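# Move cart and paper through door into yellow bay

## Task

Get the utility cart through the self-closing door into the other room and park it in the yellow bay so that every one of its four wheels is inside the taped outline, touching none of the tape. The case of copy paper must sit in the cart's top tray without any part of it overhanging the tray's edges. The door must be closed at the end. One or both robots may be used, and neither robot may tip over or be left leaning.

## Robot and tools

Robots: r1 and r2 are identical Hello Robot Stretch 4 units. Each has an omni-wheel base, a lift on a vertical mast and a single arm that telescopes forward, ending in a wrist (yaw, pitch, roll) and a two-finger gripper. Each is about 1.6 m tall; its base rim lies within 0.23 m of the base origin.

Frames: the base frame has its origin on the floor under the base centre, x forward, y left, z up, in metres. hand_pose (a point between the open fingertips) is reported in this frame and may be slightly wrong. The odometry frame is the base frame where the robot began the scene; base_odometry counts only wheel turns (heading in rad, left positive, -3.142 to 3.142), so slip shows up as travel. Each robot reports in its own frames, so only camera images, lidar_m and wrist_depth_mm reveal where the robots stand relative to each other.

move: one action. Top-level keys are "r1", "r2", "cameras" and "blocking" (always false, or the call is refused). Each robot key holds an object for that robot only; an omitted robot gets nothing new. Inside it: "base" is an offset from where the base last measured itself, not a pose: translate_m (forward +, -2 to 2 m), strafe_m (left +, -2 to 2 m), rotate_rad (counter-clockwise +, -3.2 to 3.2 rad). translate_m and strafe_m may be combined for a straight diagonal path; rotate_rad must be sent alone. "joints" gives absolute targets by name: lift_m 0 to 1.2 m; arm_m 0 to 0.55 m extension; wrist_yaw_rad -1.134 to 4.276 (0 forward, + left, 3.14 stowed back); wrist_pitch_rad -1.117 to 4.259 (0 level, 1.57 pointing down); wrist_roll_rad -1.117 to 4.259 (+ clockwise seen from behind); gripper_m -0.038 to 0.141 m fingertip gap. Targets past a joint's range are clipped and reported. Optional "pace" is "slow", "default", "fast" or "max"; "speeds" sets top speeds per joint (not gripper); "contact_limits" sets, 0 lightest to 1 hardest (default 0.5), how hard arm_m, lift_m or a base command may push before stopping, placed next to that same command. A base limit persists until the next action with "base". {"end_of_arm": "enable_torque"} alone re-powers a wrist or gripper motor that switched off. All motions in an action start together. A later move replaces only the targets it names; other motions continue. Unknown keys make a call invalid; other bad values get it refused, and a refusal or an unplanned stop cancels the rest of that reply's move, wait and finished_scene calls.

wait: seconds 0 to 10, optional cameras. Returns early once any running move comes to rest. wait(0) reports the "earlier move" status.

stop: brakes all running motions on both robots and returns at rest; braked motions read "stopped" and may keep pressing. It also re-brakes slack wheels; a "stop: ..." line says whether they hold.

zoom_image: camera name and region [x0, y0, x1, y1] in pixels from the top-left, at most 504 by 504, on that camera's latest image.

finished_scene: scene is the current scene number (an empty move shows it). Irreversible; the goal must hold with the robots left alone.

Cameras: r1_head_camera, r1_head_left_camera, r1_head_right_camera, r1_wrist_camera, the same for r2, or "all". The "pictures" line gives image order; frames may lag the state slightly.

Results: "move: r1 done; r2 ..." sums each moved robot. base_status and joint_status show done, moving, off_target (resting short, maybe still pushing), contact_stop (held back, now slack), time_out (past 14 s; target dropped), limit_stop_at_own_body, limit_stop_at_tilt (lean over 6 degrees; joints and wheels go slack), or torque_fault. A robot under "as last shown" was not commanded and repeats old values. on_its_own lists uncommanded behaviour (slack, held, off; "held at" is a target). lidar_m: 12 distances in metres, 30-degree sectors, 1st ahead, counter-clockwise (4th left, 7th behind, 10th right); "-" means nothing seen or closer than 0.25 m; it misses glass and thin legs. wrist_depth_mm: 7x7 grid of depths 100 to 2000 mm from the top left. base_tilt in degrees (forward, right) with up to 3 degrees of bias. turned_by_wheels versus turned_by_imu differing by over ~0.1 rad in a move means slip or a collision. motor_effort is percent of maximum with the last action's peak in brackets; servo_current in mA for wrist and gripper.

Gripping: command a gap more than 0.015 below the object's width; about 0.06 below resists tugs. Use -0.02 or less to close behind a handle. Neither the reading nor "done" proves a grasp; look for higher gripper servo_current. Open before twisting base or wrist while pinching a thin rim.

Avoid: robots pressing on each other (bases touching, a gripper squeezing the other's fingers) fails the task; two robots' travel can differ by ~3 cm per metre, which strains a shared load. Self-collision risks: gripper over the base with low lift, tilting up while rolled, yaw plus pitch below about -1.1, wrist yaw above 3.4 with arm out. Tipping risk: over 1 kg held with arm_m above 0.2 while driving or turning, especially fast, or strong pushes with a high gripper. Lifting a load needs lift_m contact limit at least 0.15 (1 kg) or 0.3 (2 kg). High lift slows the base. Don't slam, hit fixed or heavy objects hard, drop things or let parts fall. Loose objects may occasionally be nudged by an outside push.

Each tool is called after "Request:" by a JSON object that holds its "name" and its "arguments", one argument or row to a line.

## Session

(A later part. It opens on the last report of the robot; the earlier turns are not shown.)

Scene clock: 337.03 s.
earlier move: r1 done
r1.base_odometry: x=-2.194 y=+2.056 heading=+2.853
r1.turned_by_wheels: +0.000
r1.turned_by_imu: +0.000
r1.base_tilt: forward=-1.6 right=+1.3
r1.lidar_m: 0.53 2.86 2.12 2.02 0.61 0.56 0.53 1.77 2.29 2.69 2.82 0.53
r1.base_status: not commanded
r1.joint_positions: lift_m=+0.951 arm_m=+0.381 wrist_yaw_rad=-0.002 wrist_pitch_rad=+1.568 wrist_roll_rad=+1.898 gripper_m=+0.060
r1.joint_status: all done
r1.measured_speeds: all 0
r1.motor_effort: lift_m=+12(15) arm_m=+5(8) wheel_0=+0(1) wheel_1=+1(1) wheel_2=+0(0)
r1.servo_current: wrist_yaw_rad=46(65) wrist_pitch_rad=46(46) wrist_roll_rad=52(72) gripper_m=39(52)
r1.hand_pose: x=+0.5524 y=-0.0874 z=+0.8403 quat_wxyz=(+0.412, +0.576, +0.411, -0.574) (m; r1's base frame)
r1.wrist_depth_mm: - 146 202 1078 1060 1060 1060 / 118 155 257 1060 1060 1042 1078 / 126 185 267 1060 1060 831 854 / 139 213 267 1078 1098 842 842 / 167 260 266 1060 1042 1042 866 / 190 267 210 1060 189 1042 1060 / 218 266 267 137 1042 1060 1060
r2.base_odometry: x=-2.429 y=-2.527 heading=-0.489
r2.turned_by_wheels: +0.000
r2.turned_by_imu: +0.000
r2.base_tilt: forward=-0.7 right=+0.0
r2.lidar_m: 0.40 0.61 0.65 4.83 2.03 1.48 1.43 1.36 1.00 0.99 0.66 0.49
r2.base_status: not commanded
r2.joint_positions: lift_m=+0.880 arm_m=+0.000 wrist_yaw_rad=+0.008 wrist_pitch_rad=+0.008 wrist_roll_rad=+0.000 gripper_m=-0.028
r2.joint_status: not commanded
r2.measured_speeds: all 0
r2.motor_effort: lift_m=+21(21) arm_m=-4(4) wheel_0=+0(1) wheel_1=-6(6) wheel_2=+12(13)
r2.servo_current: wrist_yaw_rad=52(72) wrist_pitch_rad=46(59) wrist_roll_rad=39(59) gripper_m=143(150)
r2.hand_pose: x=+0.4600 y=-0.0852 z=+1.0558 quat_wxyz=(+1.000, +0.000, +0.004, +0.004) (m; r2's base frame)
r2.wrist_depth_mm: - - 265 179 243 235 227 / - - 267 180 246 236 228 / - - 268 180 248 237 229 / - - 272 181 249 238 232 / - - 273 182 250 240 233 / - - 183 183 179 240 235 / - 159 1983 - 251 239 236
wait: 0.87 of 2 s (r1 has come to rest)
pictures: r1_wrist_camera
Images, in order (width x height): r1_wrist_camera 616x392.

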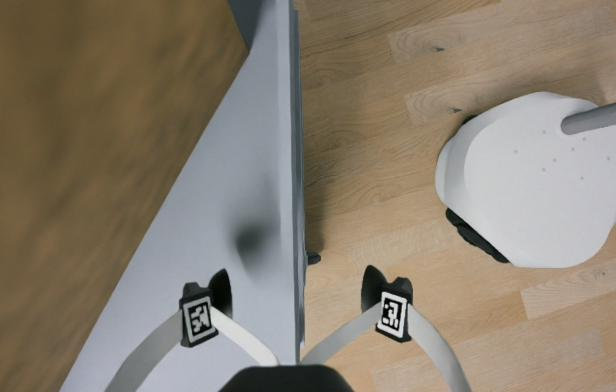

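Request:
{"name": "move", "arguments": {
  "blocking": false,
  "r1": {"joints":{"lift_m":0.915},"contact_limits":{"lift_m":0.2}}
}}

Request:
{"name": "wait", "arguments": {
  "seconds": 1
}}

Request:
{"name": "move", "arguments": {
  "blocking": false,
  "r1": {"joints":{"gripper_m":-0.038}}
}}

Request:
{"name": "wait", "arguments": {
  "seconds": 2,
  "cameras": ["r1_wrist_camera"]
}}

Scene clock: 343.43 s.
move: r1 moving
r1.base_odometry: x=-2.194 y=+2.056 heading=+2.853
r1.turned_by_wheels: +0.000
r1.turned_by_imu: +0.000
r1.base_tilt: forward=-1.6 right=+1.3
r1.lidar_m: 0.53 2.84 2.12 2.03 0.62 0.57 0.51 1.75 2.31 2.69 2.83 0.51
r1.base_status: not commanded
r1.joint_positions: lift_m=+0.921 arm_m=+0.381 wrist_yaw_rad=-0.002 wrist_pitch_rad=+1.568 wrist_roll_rad=+1.898 gripper_m=+0.060
r1.joint_status: lift_m moving
r1.measured_speeds: translate_m=+0.000 strafe_m=+0.000 rotate_rad=+0.000 lift_m=-0.056 arm_m=+0.000 wrist_yaw_rad=+0.000 wrist_pitch_rad=+0.000 wrist_roll_rad=+0.000
r1.motor_effort: lift_m=+10(12) arm_m=+5(5) wheel_0=+0(1) wheel_1=+1(1) wheel_2=+0(0)
r1.servo_current: wrist_yaw_rad=33(65) wrist_pitch_rad=52(52) wrist_roll_rad=46(65) gripper_m=46(52)
r1.contact_limits: lift_m 0.2
r1.hand_pose: x=+0.5524 y=-0.0874 z=+0.8105 quat_wxyz=(+0.412, +0.576, +0.411, -0.574) (m; r1's base frame)
r1.wrist_depth_mm: - 147 200 1025 1025 1025 1025 / 120 157 242 1042 1025 1008 1025 / 126 177 241 1025 1042 831 820 / 138 218 242 1025 1025 809 820 / 162 241 242 1025 1042 1025 820 / 187 242 208 241 188 1008 1025 / 223 242 242 143 1025 1025 1008
r2: as last shown
r2.base_tilt: forward=-0.6 right=+0.1
r2.lidar_m: 0.40 0.61 0.62 4.80 2.00 1.48 1.43 1.37 1.01 0.97 0.63 0.48
r2.motor_effort: lift_m=+21(21) arm_m=-4(4) wheel_0=+0(0) wheel_1=-6(6) wheel_2=+12(13)
r2.servo_current: wrist_yaw_rad=52(65) wrist_pitch_rad=52(52) wrist_roll_rad=39(59) gripper_m=137(150)
r2.wrist_depth_mm: - - 266 179 244 235 227 / - - 268 180 246 236 229 / - - 268 180 246 236 230 / - - 271 182 249 239 232 / - - 274 182 250 241 233 / - - 183 183 179 240 236 / - 159 1983 - 251 239 236
pictures: none

Scene clock: 343.90 s.
earlier move: r1 done
r1.base_odometry: x=-2.194 y=+2.056 heading=+2.853
r1.turned_by_wheels: +0.000
r1.turned_by_imu: +0.000
r1.base_tilt: forward=-1.6 right=+1.2
r1.lidar_m: 0.53 2.82 2.10 2.02 0.61 0.57 0.51 1.74 2.30 2.68 2.82 0.51
r1.base_status: not commanded
r1.joint_positions: lift_m=+0.916 arm_m=+0.381 wrist_yaw_rad=-0.002 wrist_pitch_rad=+1.568 wrist_roll_rad=+1.898 gripper_m=+0.060
r1.joint_status: all done
r1.measured_speeds: all 0
r1.motor_effort: lift_m=+5(12) arm_m=+5(5) wheel_0=+1(1) wheel_1=+0(1) wheel_2=+0(0)
r1.servo_current: wrist_yaw_rad=59(65) wrist_pitch_rad=46(52) wrist_roll_rad=46(65) gripper_m=46(52)
r1.contact_limits: lift_m 0.2
r1.hand_pose: x=+0.5524 y=-0.0874 z=+0.8059 quat_wxyz=(+0.412, +0.576, +0.411, -0.574) (m; r1's base frame)
r1.wrist_depth_mm: - 146 197 1025 1008 1042 1008 / 116 155 231 1025 1025 1008 1025 / 124 175 238 1025 1025 820 820 / 136 214 237 237 1025 820 809 / 159 237 239 237 1042 1008 820 / 183 238 237 237 188 1025 1042 / 218 238 239 153 1008 1025 1025
r2.base_odometry: x=-2.429 y=-2.527 heading=-0.489
r2.turned_by_wheels: +0.000
r2.turned_by_imu: +0.000
r2.base_tilt: forward=-0.7 right=+0.1
r2.lidar_m: 0.41 0.61 0.65 4.81 2.02 1.49 1.43 1.37 1.03 0.98 0.65 0.49
r2.base_status: not commanded
r2.joint_positions: lift_m=+0.880 arm_m=+0.000 wrist_yaw_rad=+0.008 wrist_pitch_rad=+0.008 wrist_roll_rad=+0.000 gripper_m=-0.028
r2.joint_status: not commanded
r2.measured_speeds: all 0
r2.motor_effort: lift_m=+21(21) arm_m=-4(4) wheel_0=+0(1) wheel_1=-5(6) wheel_2=+12(13)
r2.servo_current: wrist_yaw_rad=59(72) wrist_pitch_rad=46(59) wrist_roll_rad=46(59) gripper_m=137(150)
r2.hand_pose: x=+0.4600 y=-0.0852 z=+1.0558 quat_wxyz=(+1.000, +0.000, +0.004, +0.004) (m; r2's base frame)
r2.wrist_depth_mm: - - 266 178 243 236 227 / - - 267 179 246 235 229 / - - 270 180 248 236 229 / - - 271 181 251 238 231 / - - 273 182 250 241 232 / - - 183 185 179 240 235 / - 159 1921 - 252 238 236
wait: 0.47 of 1 s (r1 has come to rest)
pictures: none

Scene clock: 344.40 s.
move: r1 moving
r1.base_odometry: x=-2.194 y=+2.056 heading=+2.853
r1.turned_by_wheels: +0.000
r1.turned_by_imu: +0.000
r1.base_tilt: forward=-1.6 right=+1.3
r1.lidar_m: 0.54 2.82 2.10 2.05 0.61 0.57 0.52 1.75 2.28 2.69 2.82 0.50
r1.base_status: not commanded
r1.joint_positions: lift_m=+0.916 arm_m=+0.381 wrist_yaw_rad=-0.002 wrist_pitch_rad=+1.566 wrist_roll_rad=+1.898 gripper_m=+0.041
r1.joint_status: gripper_m moving
r1.measured_speeds: translate_m=+0.000 strafe_m=+0.000 rotate_rad=+0.000 lift_m=+0.000 arm_m=+0.001 wrist_yaw_rad=+0.005 wrist_pitch_rad=-0.018 wrist_roll_rad=+0.000
r1.motor_effort: lift_m=+6(6) arm_m=+4(5) wheel_0=+0(1) wheel_1=+1(1) wheel_2=+0(0)
r1.servo_current: wrist_yaw_rad=52(65) wrist_pitch_rad=46(46) wrist_roll_rad=59(72) gripper_m=111(111)
r1.contact_limits: lift_m 0.2
r1.hand_pose: x=+0.5531 y=-0.0874 z=+0.8059 quat_wxyz=(+0.412, +0.577, +0.410, -0.574) (m; r1's base frame)
r1.wrist_depth_mm: - 135 190 237 1025 1008 1025 / 114 151 224 236 1025 1042 991 / 121 170 238 237 1025 831 798 / 136 209 237 236 1025 809 809 / 160 239 238 237 1025 1008 809 / 180 239 238 238 191 1025 1008 / 214 239 238 167 1042 1008 1025
r2: as last shown
r2.lidar_m: 0.43 0.62 0.62 4.81 1.98 1.50 1.44 1.34 1.03 0.98 0.63 0.50
r2.motor_effort: lift_m=+21(21) arm_m=-4(4) wheel_0=+0(1) wheel_1=-6(6) wheel_2=+12(13)
r2.servo_current: wrist_yaw_rad=52(78) wrist_pitch_rad=46(52) wrist_roll_rad=52(59) gripper_m=143(143)
r2.wrist_depth_mm: - - 267 179 242 235 227 / - - 268 180 245 236 228 / - - 268 181 247 236 229 / - - 272 181 248 238 231 / - - 274 183 251 240 233 / - - 183 184 179 240 235 / - 159 1983 - 251 238 236
pictures: none

Scene clock: 345.57 s.
earlier move: r1 done
r1.base_odometry: x=-2.194 y=+2.056 heading=+2.853
r1.turned_by_wheels: +0.000
r1.turned_by_imu: +0.000
r1.base_tilt: forward=-1.6 right=+1.3
r1.lidar_m: 0.52 2.83 2.11 2.04 0.61 0.58 0.53 1.76 2.29 2.69 2.81 0.52
r1.base_status: not commanded
r1.joint_positions: lift_m=+0.915 arm_m=+0.381 wrist_yaw_rad=-0.002 wrist_pitch_rad=+1.565 wrist_roll_rad=+1.898 gripper_m=-0.037
r1.joint_status: all done
r1.measured_speeds: all 0
r1.motor_effort: lift_m=+15(15) arm_m=-1(5) wheel_0=+0(1) wheel_1=+0(1) wheel_2=+0(0)
r1.servo_current: wrist_yaw_rad=39(65) wrist_pitch_rad=52(52) wrist_roll_rad=52(72) gripper_m=85(143)
r1.contact_limits: lift_m 0.2
r1.hand_pose: x=+0.5534 y=-0.0874 z=+0.8051 quat_wxyz=(+0.413, +0.577, +0.410, -0.573) (m; r1's base frame)
r1.wrist_depth_mm: - 146 197 1025 1008 1025 1008 / 116 156 230 1025 1008 1025 991 / 124 175 230 231 1025 820 809 / 136 216 231 230 1025 820 798 / 159 231 231 231 1025 1025 820 / 185 231 186 184 181 1008 1025 / 221 153 231 161 1008 1008 1042
r2.base_odometry: x=-2.429 y=-2.527 heading=-0.489
r2.turned_by_wheels: +0.000
r2.turned_by_imu: +0.000
r2.base_tilt: forward=-0.6 right=+0.1
r2.lidar_m: 0.41 0.62 0.63 4.80 2.00 1.48 1.43 1.36 1.02 0.97 0.64 0.50
r2.base_status: not commanded
r2.joint_positions: lift_m=+0.880 arm_m=+0.000 wrist_yaw_rad=+0.008 wrist_pitch_rad=+0.008 wrist_roll_rad=+0.000 gripper_m=-0.028
r2.joint_status: not commanded
r2.measured_speeds: all 0
r2.motor_effort: lift_m=+21(21) arm_m=-4(4) wheel_0=+0(1) wheel_1=-6(6) wheel_2=+12(13)
r2.servo_current: wrist_yaw_rad=52(78) wrist_pitch_rad=52(59) wrist_roll_rad=46(59) gripper_m=137(143)
r2.hand_pose: x=+0.4600 y=-0.0852 z=+1.0558 quat_wxyz=(+1.000, +0.000, +0.004, +0.004) (m; r2's base frame)
r2.wrist_depth_mm: - - 265 179 243 236 227 / - - 267 180 245 236 229 / - - 267 180 247 237 229 / - - 271 182 248 237 231 / - - 273 182 250 241 234 / - - 184 184 179 239 235 / - 159 1921 - 251 239 236
wait: 1.17 of 2 s (r1 has come to rest)
pictures: r1_wrist_camera
Images, in order (width x height): r1_wrist_camera 616x392.

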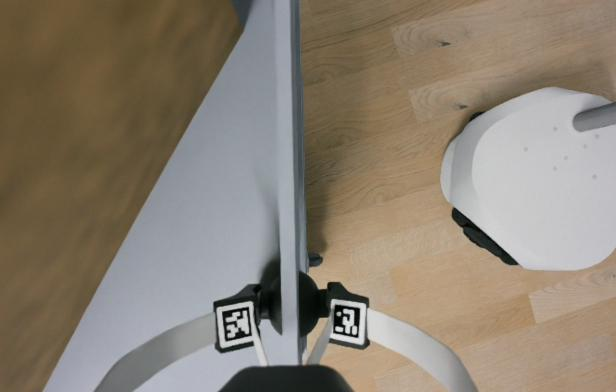

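Request:
{"name": "move", "arguments": {
  "blocking": false,
  "r1": {"base":{"translate_m":-0.35,"strafe_m":-0.15},"pace":"slow"}
}}

Request:
{"name": "wait", "arguments": {
  "seconds": 5,
  "cameras": ["r1_wrist_camera","r1_head_right_camera","r1_head_left_camera"]
}}

Scene clock: 359.37 s.
move: r1 moving
r1.base_odometry: x=-2.181 y=+2.058 heading=+2.853
r1.turned_by_wheels: +0.000
r1.turned_by_imu: +0.000
r1.base_tilt: forward=-1.5 right=+1.3
r1.lidar_m: 0.53 2.83 2.11 2.06 0.62 0.52 0.50 1.74 2.28 2.65 2.81 0.55
r1.base_status: translate_m moving; strafe_m moving
r1.joint_positions: lift_m=+0.915 arm_m=+0.381 wrist_yaw_rad=-0.001 wrist_pitch_rad=+1.565 wrist_roll_rad=+1.898 gripper_m=-0.037
r1.joint_status: not commanded
r1.measured_speeds: translate_m=-0.049 strafe_m=-0.022 rotate_rad=-0.002 lift_m=+0.000 arm_m=+0.000 wrist_yaw_rad=+0.003 wrist_pitch_rad=-0.001 wrist_roll_rad=+0.000
r1.motor_effort: lift_m=+15(15) arm_m=-3(4) wheel_0=-3(3) wheel_1=-5(8) wheel_2=+8(9)
r1.servo_current: wrist_yaw_rad=39(65) wrist_pitch_rad=39(52) wrist_roll_rad=46(65) gripper_m=78(91)
r1.contact_limits: lift_m 0.2
r1.hand_pose: x=+0.5534 y=-0.0874 z=+0.8051 quat_wxyz=(+0.413, +0.576, +0.411, -0.573) (m; r1's base frame)
r1.wrist_depth_mm: - 148 205 1025 1025 1008 1042 / 118 156 231 1008 1025 991 1025 / 131 186 231 1008 1008 831 798 / 140 220 232 1025 1025 809 798 / 165 233 232 1025 1008 1025 809 / 189 233 187 186 1042 1042 1025 / 224 151 231 163 171 1008 1025
r2: as last shown
r2.base_tilt: forward=-0.7 right=+0.1
r2.lidar_m: 0.44 0.60 0.64 4.81 2.00 1.50 1.44 1.36 1.03 0.98 0.65 0.49
r2.motor_effort: lift_m=+21(21) arm_m=-4(4) wheel_0=+0(0) wheel_1=-6(6) wheel_2=+12(13)
r2.servo_current: wrist_yaw_rad=72(72) wrist_pitch_rad=46(59) wrist_roll_rad=26(52) gripper_m=143(143)
r2.wrist_depth_mm: - - 265 179 244 234 227 / - - 268 179 246 236 228 / 530 - 270 180 248 236 230 / - - 272 182 250 239 232 / - - 273 182 250 240 232 / - - 183 185 179 240 235 / - 159 1921 - 251 239 236
pictures: none

Scene clock: 363.87 s.
earlier move: r1 done
r1.base_odometry: x=-1.816 y=+2.100 heading=+2.852
r1.turned_by_wheels: +0.000
r1.turned_by_imu: -0.002
r1.base_tilt: forward=-1.6 right=+1.3
r1.lidar_m: 0.51 3.05 2.29 0.57 0.28 0.35 - 1.36 1.77 2.52 2.64 0.57
r1.base_status: done
r1.joint_positions: lift_m=+0.915 arm_m=+0.381 wrist_yaw_rad=+0.000 wrist_pitch_rad=+1.565 wrist_roll_rad=+1.898 gripper_m=-0.037
r1.joint_status: not commanded
r1.measured_speeds: all 0
r1.motor_effort: lift_m=+15(15) arm_m=-4(4) wheel_0=-4(12) wheel_1=-3(9) wheel_2=+4(10)
r1.servo_current: wrist_yaw_rad=52(78) wrist_pitch_rad=46(52) wrist_roll_rad=46(72) gripper_m=78(91)
r1.contact_limits: lift_m 0.2
r1.hand_pose: x=+0.5536 y=-0.0874 z=+0.8051 quat_wxyz=(+0.413, +0.576, +0.411, -0.573) (m; r1's base frame)
r1.wrist_depth_mm: 145 232 1025 1008 1025 1025 1025 / 153 207 484 1025 991 1008 1008 / 160 228 204 1008 1025 820 798 / 163 231 229 1008 1025 809 809 / 167 232 232 1025 1025 1025 820 / 163 233 200 194 178 1008 991 / 165 153 231 162 1008 135 1025
r2.base_odometry: x=-2.429 y=-2.527 heading=-0.489
r2.turned_by_wheels: +0.000
r2.turned_by_imu: +0.001
r2.base_tilt: forward=-0.7 right=+0.0
r2.lidar_m: 0.39 0.61 1.06 4.81 2.01 1.49 1.43 1.35 1.02 1.00 0.65 0.50
r2.base_status: not commanded
r2.joint_positions: lift_m=+0.880 arm_m=+0.000 wrist_yaw_rad=+0.008 wrist_pitch_rad=+0.008 wrist_roll_rad=+0.000 gripper_m=-0.028
r2.joint_status: not commanded
r2.measured_speeds: all 0
r2.motor_effort: lift_m=+21(21) arm_m=-4(4) wheel_0=+0(1) wheel_1=-6(6) wheel_2=+12(13)
r2.servo_current: wrist_yaw_rad=52(78) wrist_pitch_rad=52(59) wrist_roll_rad=52(59) gripper_m=137(150)
r2.hand_pose: x=+0.4600 y=-0.0852 z=+1.0558 quat_wxyz=(+1.000, +0.000, +0.004, +0.004) (m; r2's base frame)
r2.wrist_depth_mm: - - 266 179 244 235 227 / - - 267 180 246 236 229 / 554 530 266 181 247 236 229 / - - 271 181 248 239 231 / - - 274 182 251 241 233 / - - 183 184 179 239 236 / - 160 1983 - 252 239 236
wait: 4.50 of 5 s (r1 has come to rest)
pictures: r1_head_left_camera, r1_head_right_camera, r1_wrist_camera
Images, in order (width x height): r1_head_left_camera 420x672, r1_head_right_camera 420x672, r1_wrist_camera 616x392.

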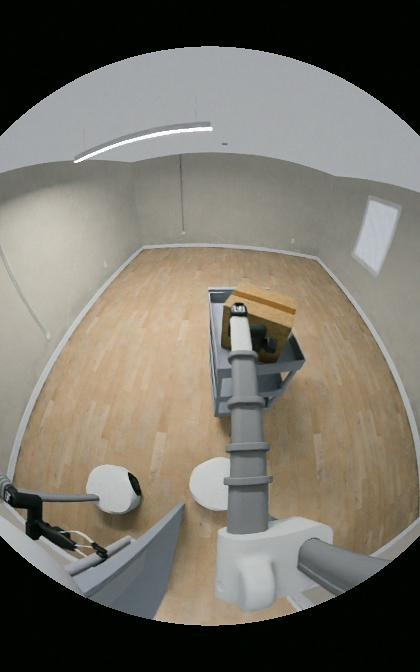

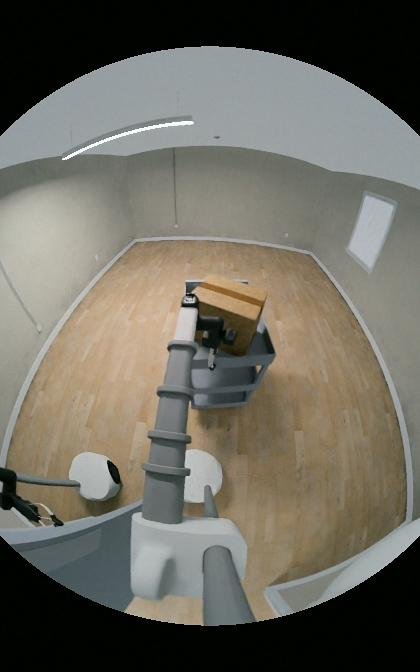

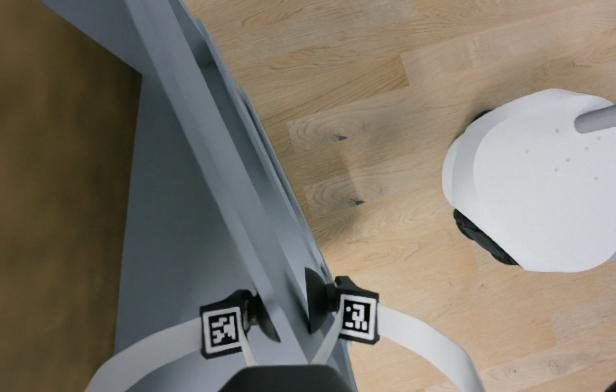

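Request:
{"name": "move", "arguments": {
  "blocking": false,
  "r1": {"joints":{"wrist_roll_rad":1.45},"speeds":{"wrist_roll_rad":0.4}}
}}

Request:
{"name": "wait", "arguments": {
  "seconds": 2
}}

Request:
{"name": "move", "arguments": {
  "blocking": false,
  "r1": {"base":{"translate_m":-0.8},"pace":"slow"}
}}

Request:
{"name": "wait", "arguments": {
  "seconds": 10,
  "cameras": ["r1_wrist_camera","r1_head_right_camera","r1_head_left_camera","r2_head_right_camera"]
}}

Scene clock: 380.30 s.
move: r1 moving
r1.base_odometry: x=-1.816 y=+2.100 heading=+2.852
r1.turned_by_wheels: +0.000
r1.turned_by_imu: +0.000
r1.base_tilt: forward=-1.5 right=+1.3
r1.lidar_m: 0.51 3.06 2.28 0.60 0.27 0.34 - 1.35 1.80 2.53 2.64 0.57
r1.base_status: not commanded
r1.joint_positions: lift_m=+0.915 arm_m=+0.381 wrist_yaw_rad=+0.000 wrist_pitch_rad=+1.565 wrist_roll_rad=+1.732 gripper_m=-0.037
r1.joint_status: wrist_roll_rad moving
r1.measured_speeds: translate_m=+0.000 strafe_m=+0.000 rotate_rad=+0.000 lift_m=+0.000 arm_m=+0.000 wrist_yaw_rad=+0.000 wrist_pitch_rad=+0.000 wrist_roll_rad=-0.399
r1.motor_effort: lift_m=+15(15) arm_m=-3(4) wheel_0=-5(5) wheel_1=-3(3) wheel_2=+4(4)
r1.servo_current: wrist_yaw_rad=59(59) wrist_pitch_rad=52(52) wrist_roll_rad=52(65) gripper_m=78(78)
r1.contact_limits: lift_m 0.2
r1.hand_pose: x=+0.5536 y=-0.0874 z=+0.8051 quat_wxyz=(+0.459, +0.540, +0.457, -0.537) (m; r1's base frame)
r1.wrist_depth_mm: 126 177 233 1025 1008 1025 1042 / 136 191 232 1025 1025 1042 1025 / 148 208 232 1042 1025 1025 798 / 145 225 232 1025 1025 798 798 / 160 233 232 1025 1025 831 809 / 169 232 190 188 180 1042 809 / 183 151 232 162 1025 132 1042
r2: as last shown
r2.turned_by_imu: +0.000
r2.base_tilt: forward=-0.6 right=+0.1
r2.lidar_m: 0.40 0.59 1.02 4.82 2.04 1.47 1.45 1.37 1.04 0.98 0.64 0.49
r2.servo_current: wrist_yaw_rad=59(65) wrist_pitch_rad=46(59) wrist_roll_rad=46(59) gripper_m=143(143)
r2.wrist_depth_mm: - - 266 179 244 235 226 / - - 267 180 245 236 229 / 549 530 267 180 247 237 229 / - - 270 182 248 239 231 / - - 273 182 251 241 233 / - - 183 183 178 241 234 / - 160 1921 - 251 239 236
pictures: none

Scene clock: 381.37 s.
earlier move: r1 done
r1.base_odometry: x=-1.816 y=+2.100 heading=+2.852
r1.turned_by_wheels: +0.000
r1.turned_by_imu: +0.000
r1.base_tilt: forward=-1.5 right=+1.3
r1.lidar_m: 0.52 3.03 2.28 0.59 0.29 0.34 - 1.36 1.80 2.52 2.64 0.58
r1.base_status: not commanded
r1.joint_positions: lift_m=+0.915 arm_m=+0.381 wrist_yaw_rad=+0.000 wrist_pitch_rad=+1.565 wrist_roll_rad=+1.453 gripper_m=-0.037
r1.joint_status: all done
r1.measured_speeds: all 0
r1.motor_effort: lift_m=+15(15) arm_m=-3(4) wheel_0=-4(5) wheel_1=-3(3) wheel_2=+4(4)
r1.servo_current: wrist_yaw_rad=33(59) wrist_pitch_rad=46(52) wrist_roll_rad=52(91) gripper_m=72(85)
r1.contact_limits: lift_m 0.2
r1.hand_pose: x=+0.5536 y=-0.0874 z=+0.8051 quat_wxyz=(+0.530, +0.471, +0.527, -0.468) (m; r1's base frame)
r1.wrist_depth_mm: - 147 199 1025 1008 1008 1025 / 120 157 233 1008 1025 1008 1025 / 126 177 233 1025 1025 1025 1042 / 138 217 233 233 1025 1008 991 / 161 233 234 233 1025 820 820 / 187 234 186 183 181 809 798 / 224 154 233 163 1042 809 798
r2.base_odometry: x=-2.429 y=-2.527 heading=-0.489
r2.turned_by_wheels: +0.000
r2.turned_by_imu: +0.000
r2.base_tilt: forward=-0.6 right=+0.1
r2.lidar_m: 0.40 0.60 1.05 4.83 2.00 1.48 1.43 1.37 1.02 0.98 0.65 0.49
r2.base_status: not commanded
r2.joint_positions: lift_m=+0.880 arm_m=+0.000 wrist_yaw_rad=+0.008 wrist_pitch_rad=+0.008 wrist_roll_rad=+0.000 gripper_m=-0.028
r2.joint_status: not commanded
r2.measured_speeds: all 0
r2.motor_effort: lift_m=+21(21) arm_m=-4(4) wheel_0=+0(1) wheel_1=-6(6) wheel_2=+12(13)
r2.servo_current: wrist_yaw_rad=52(72) wrist_pitch_rad=52(59) wrist_roll_rad=39(59) gripper_m=137(150)
r2.hand_pose: x=+0.4600 y=-0.0852 z=+1.0558 quat_wxyz=(+1.000, +0.000, +0.004, +0.004) (m; r2's base frame)
r2.wrist_depth_mm: - - 266 180 244 235 228 / - - 267 180 246 236 229 / 549 530 267 180 247 236 229 / - - 271 181 249 239 231 / - - 272 183 250 240 233 / - - 183 185 179 240 235 / - 159 1983 - 251 239 237
wait: 1.07 of 2 s (r1 has come to rest)
pictures: none

Scene clock: 381.87 s.
move: r1 moving
r1.base_odometry: x=-1.804 y=+2.097 heading=+2.852
r1.turned_by_wheels: -0.001
r1.turned_by_imu: -0.001
r1.base_tilt: forward=-1.5 right=+1.3
r1.lidar_m: 0.50 3.06 2.29 0.59 0.28 0.37 - 1.34 1.78 2.52 2.63 0.58
r1.base_status: translate_m moving
r1.joint_positions: lift_m=+0.915 arm_m=+0.381 wrist_yaw_rad=+0.000 wrist_pitch_rad=+1.565 wrist_roll_rad=+1.453 gripper_m=-0.037
r1.joint_status: not commanded
r1.measured_speeds: translate_m=-0.048 strafe_m=+0.000 rotate_rad=+0.000 lift_m=+0.000 arm_m=+0.000 wrist_yaw_rad=+0.000 wrist_pitch_rad=+0.000 wrist_roll_rad=+0.000
r1.motor_effort: lift_m=+15(15) arm_m=-4(4) wheel_0=-7(10) wheel_1=-6(7) wheel_2=+7(8)
r1.servo_current: wrist_yaw_rad=46(65) wrist_pitch_rad=39(59) wrist_roll_rad=59(59) gripper_m=72(78)
r1.contact_limits: lift_m 0.2
r1.hand_pose: x=+0.5536 y=-0.0874 z=+0.8051 quat_wxyz=(+0.530, +0.471, +0.527, -0.468) (m; r1's base frame)
r1.wrist_depth_mm: - 151 208 1008 1042 1025 1025 / 118 160 233 1025 1025 1025 1008 / 134 191 233 1008 1025 1025 1008 / 143 218 233 1025 1025 1025 1008 / 172 234 234 1008 991 798 798 / 195 235 186 189 1025 809 798 / 231 151 233 163 165 798 788
r2: as last shown
r2.base_tilt: forward=-0.6 right=+0.0
r2.lidar_m: 0.39 0.60 1.06 4.83 2.02 1.50 1.44 1.41 1.03 0.99 0.65 0.50
r2.motor_effort: lift_m=+21(21) arm_m=-4(4) wheel_0=+0(0) wheel_1=-6(6) wheel_2=+13(13)
r2.servo_current: wrist_yaw_rad=52(65) wrist_pitch_rad=52(52) wrist_roll_rad=52(52) gripper_m=143(143)
r2.wrist_depth_mm: - - 266 179 243 235 228 / - - 267 180 245 236 229 / 549 530 267 181 247 236 231 / - - 271 182 249 239 231 / - - 274 182 251 241 233 / - - 183 184 178 240 235 / - 159 1983 - 252 239 236
pictures: none

Scene clock: 390.63 s.
earlier move: r1 done
r1.base_odometry: x=-1.050 y=+1.871 heading=+2.852
r1.turned_by_wheels: +0.000
r1.turned_by_imu: -0.004
r1.base_tilt: forward=-1.6 right=+1.3
r1.lidar_m: 0.52 0.36 0.28 0.27 0.30 0.49 3.38 3.52 0.74 1.85 2.63 0.56
r1.base_status: done
r1.joint_positions: lift_m=+0.915 arm_m=+0.381 wrist_yaw_rad=+0.000 wrist_pitch_rad=+1.566 wrist_roll_rad=+1.452 gripper_m=-0.037
r1.joint_status: not commanded
r1.measured_speeds: all 0
r1.motor_effort: lift_m=+15(15) arm_m=-4(4) wheel_0=-7(12) wheel_1=-3(8) wheel_2=+0(8)
r1.servo_current: wrist_yaw_rad=46(72) wrist_pitch_rad=39(59) wrist_roll_rad=59(72) gripper_m=72(85)
r1.contact_limits: lift_m 0.2
r1.hand_pose: x=+0.5534 y=-0.0874 z=+0.8051 quat_wxyz=(+0.530, +0.471, +0.527, -0.468) (m; r1's base frame)
r1.wrist_depth_mm: - 147 196 233 1008 1025 1025 / 120 157 234 234 1025 1008 1008 / 126 178 234 233 1025 1025 1008 / 139 220 234 233 1025 1042 1025 / 167 233 232 233 1025 809 809 / 191 233 185 195 179 809 809 / 229 153 234 163 176 - 798
r2.base_odometry: x=-2.429 y=-2.527 heading=-0.489
r2.turned_by_wheels: +0.000
r2.turned_by_imu: +0.001
r2.base_tilt: forward=-0.7 right=+0.1
r2.lidar_m: 0.41 0.74 4.89 4.84 1.98 1.50 1.43 1.39 1.00 0.98 0.66 0.49
r2.base_status: not commanded
r2.joint_positions: lift_m=+0.880 arm_m=+0.000 wrist_yaw_rad=+0.008 wrist_pitch_rad=+0.008 wrist_roll_rad=+0.000 gripper_m=-0.028
r2.joint_status: not commanded
r2.measured_speeds: all 0
r2.motor_effort: lift_m=+21(21) arm_m=-4(4) wheel_0=+0(1) wheel_1=-5(6) wheel_2=+12(13)
r2.servo_current: wrist_yaw_rad=59(78) wrist_pitch_rad=46(59) wrist_roll_rad=39(65) gripper_m=143(150)
r2.hand_pose: x=+0.4600 y=-0.0852 z=+1.0558 quat_wxyz=(+1.000, +0.000, +0.004, +0.004) (m; r2's base frame)
r2.wrist_depth_mm: - - 265 179 243 236 228 / - - 267 180 246 236 229 / - - 270 181 248 236 230 / - - 271 181 249 239 232 / - 603 272 182 251 241 234 / 891 580 183 183 178 241 235 / 500 154 508 - 251 239 236
wait: 8.77 of 10 s (r1 has come to rest)
pictures: r1_head_left_camera, r1_head_right_camera, r1_wrist_camera, r2_head_right_camera
Images, in order (width x height): r1_head_left_camera 420x672, r1_head_right_camera 420x672, r1_wrist_camera 616x392, r2_head_right_camera 420x672.

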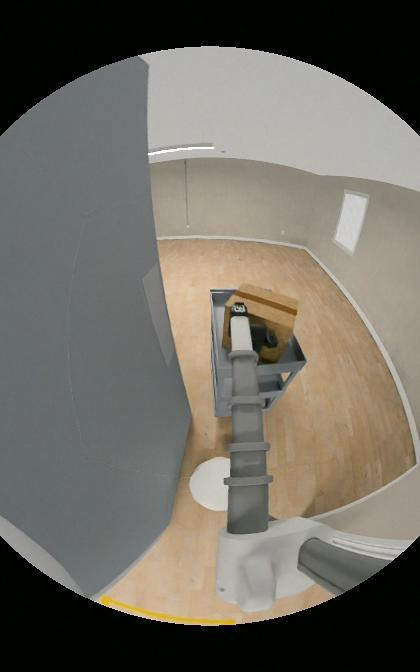

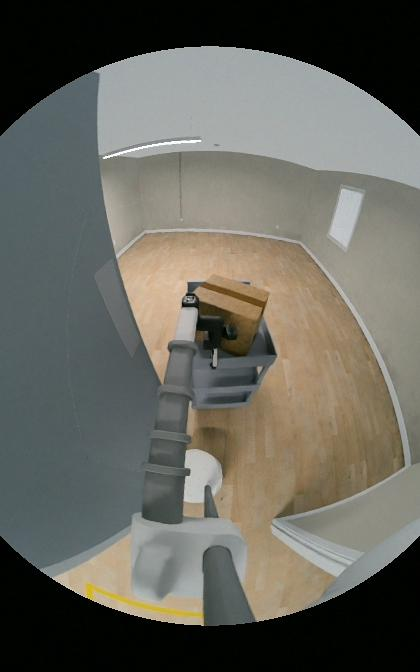

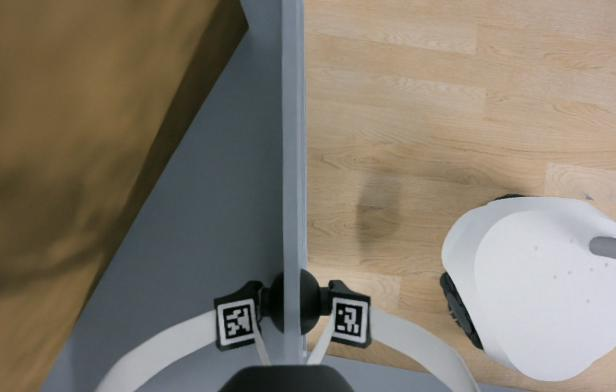

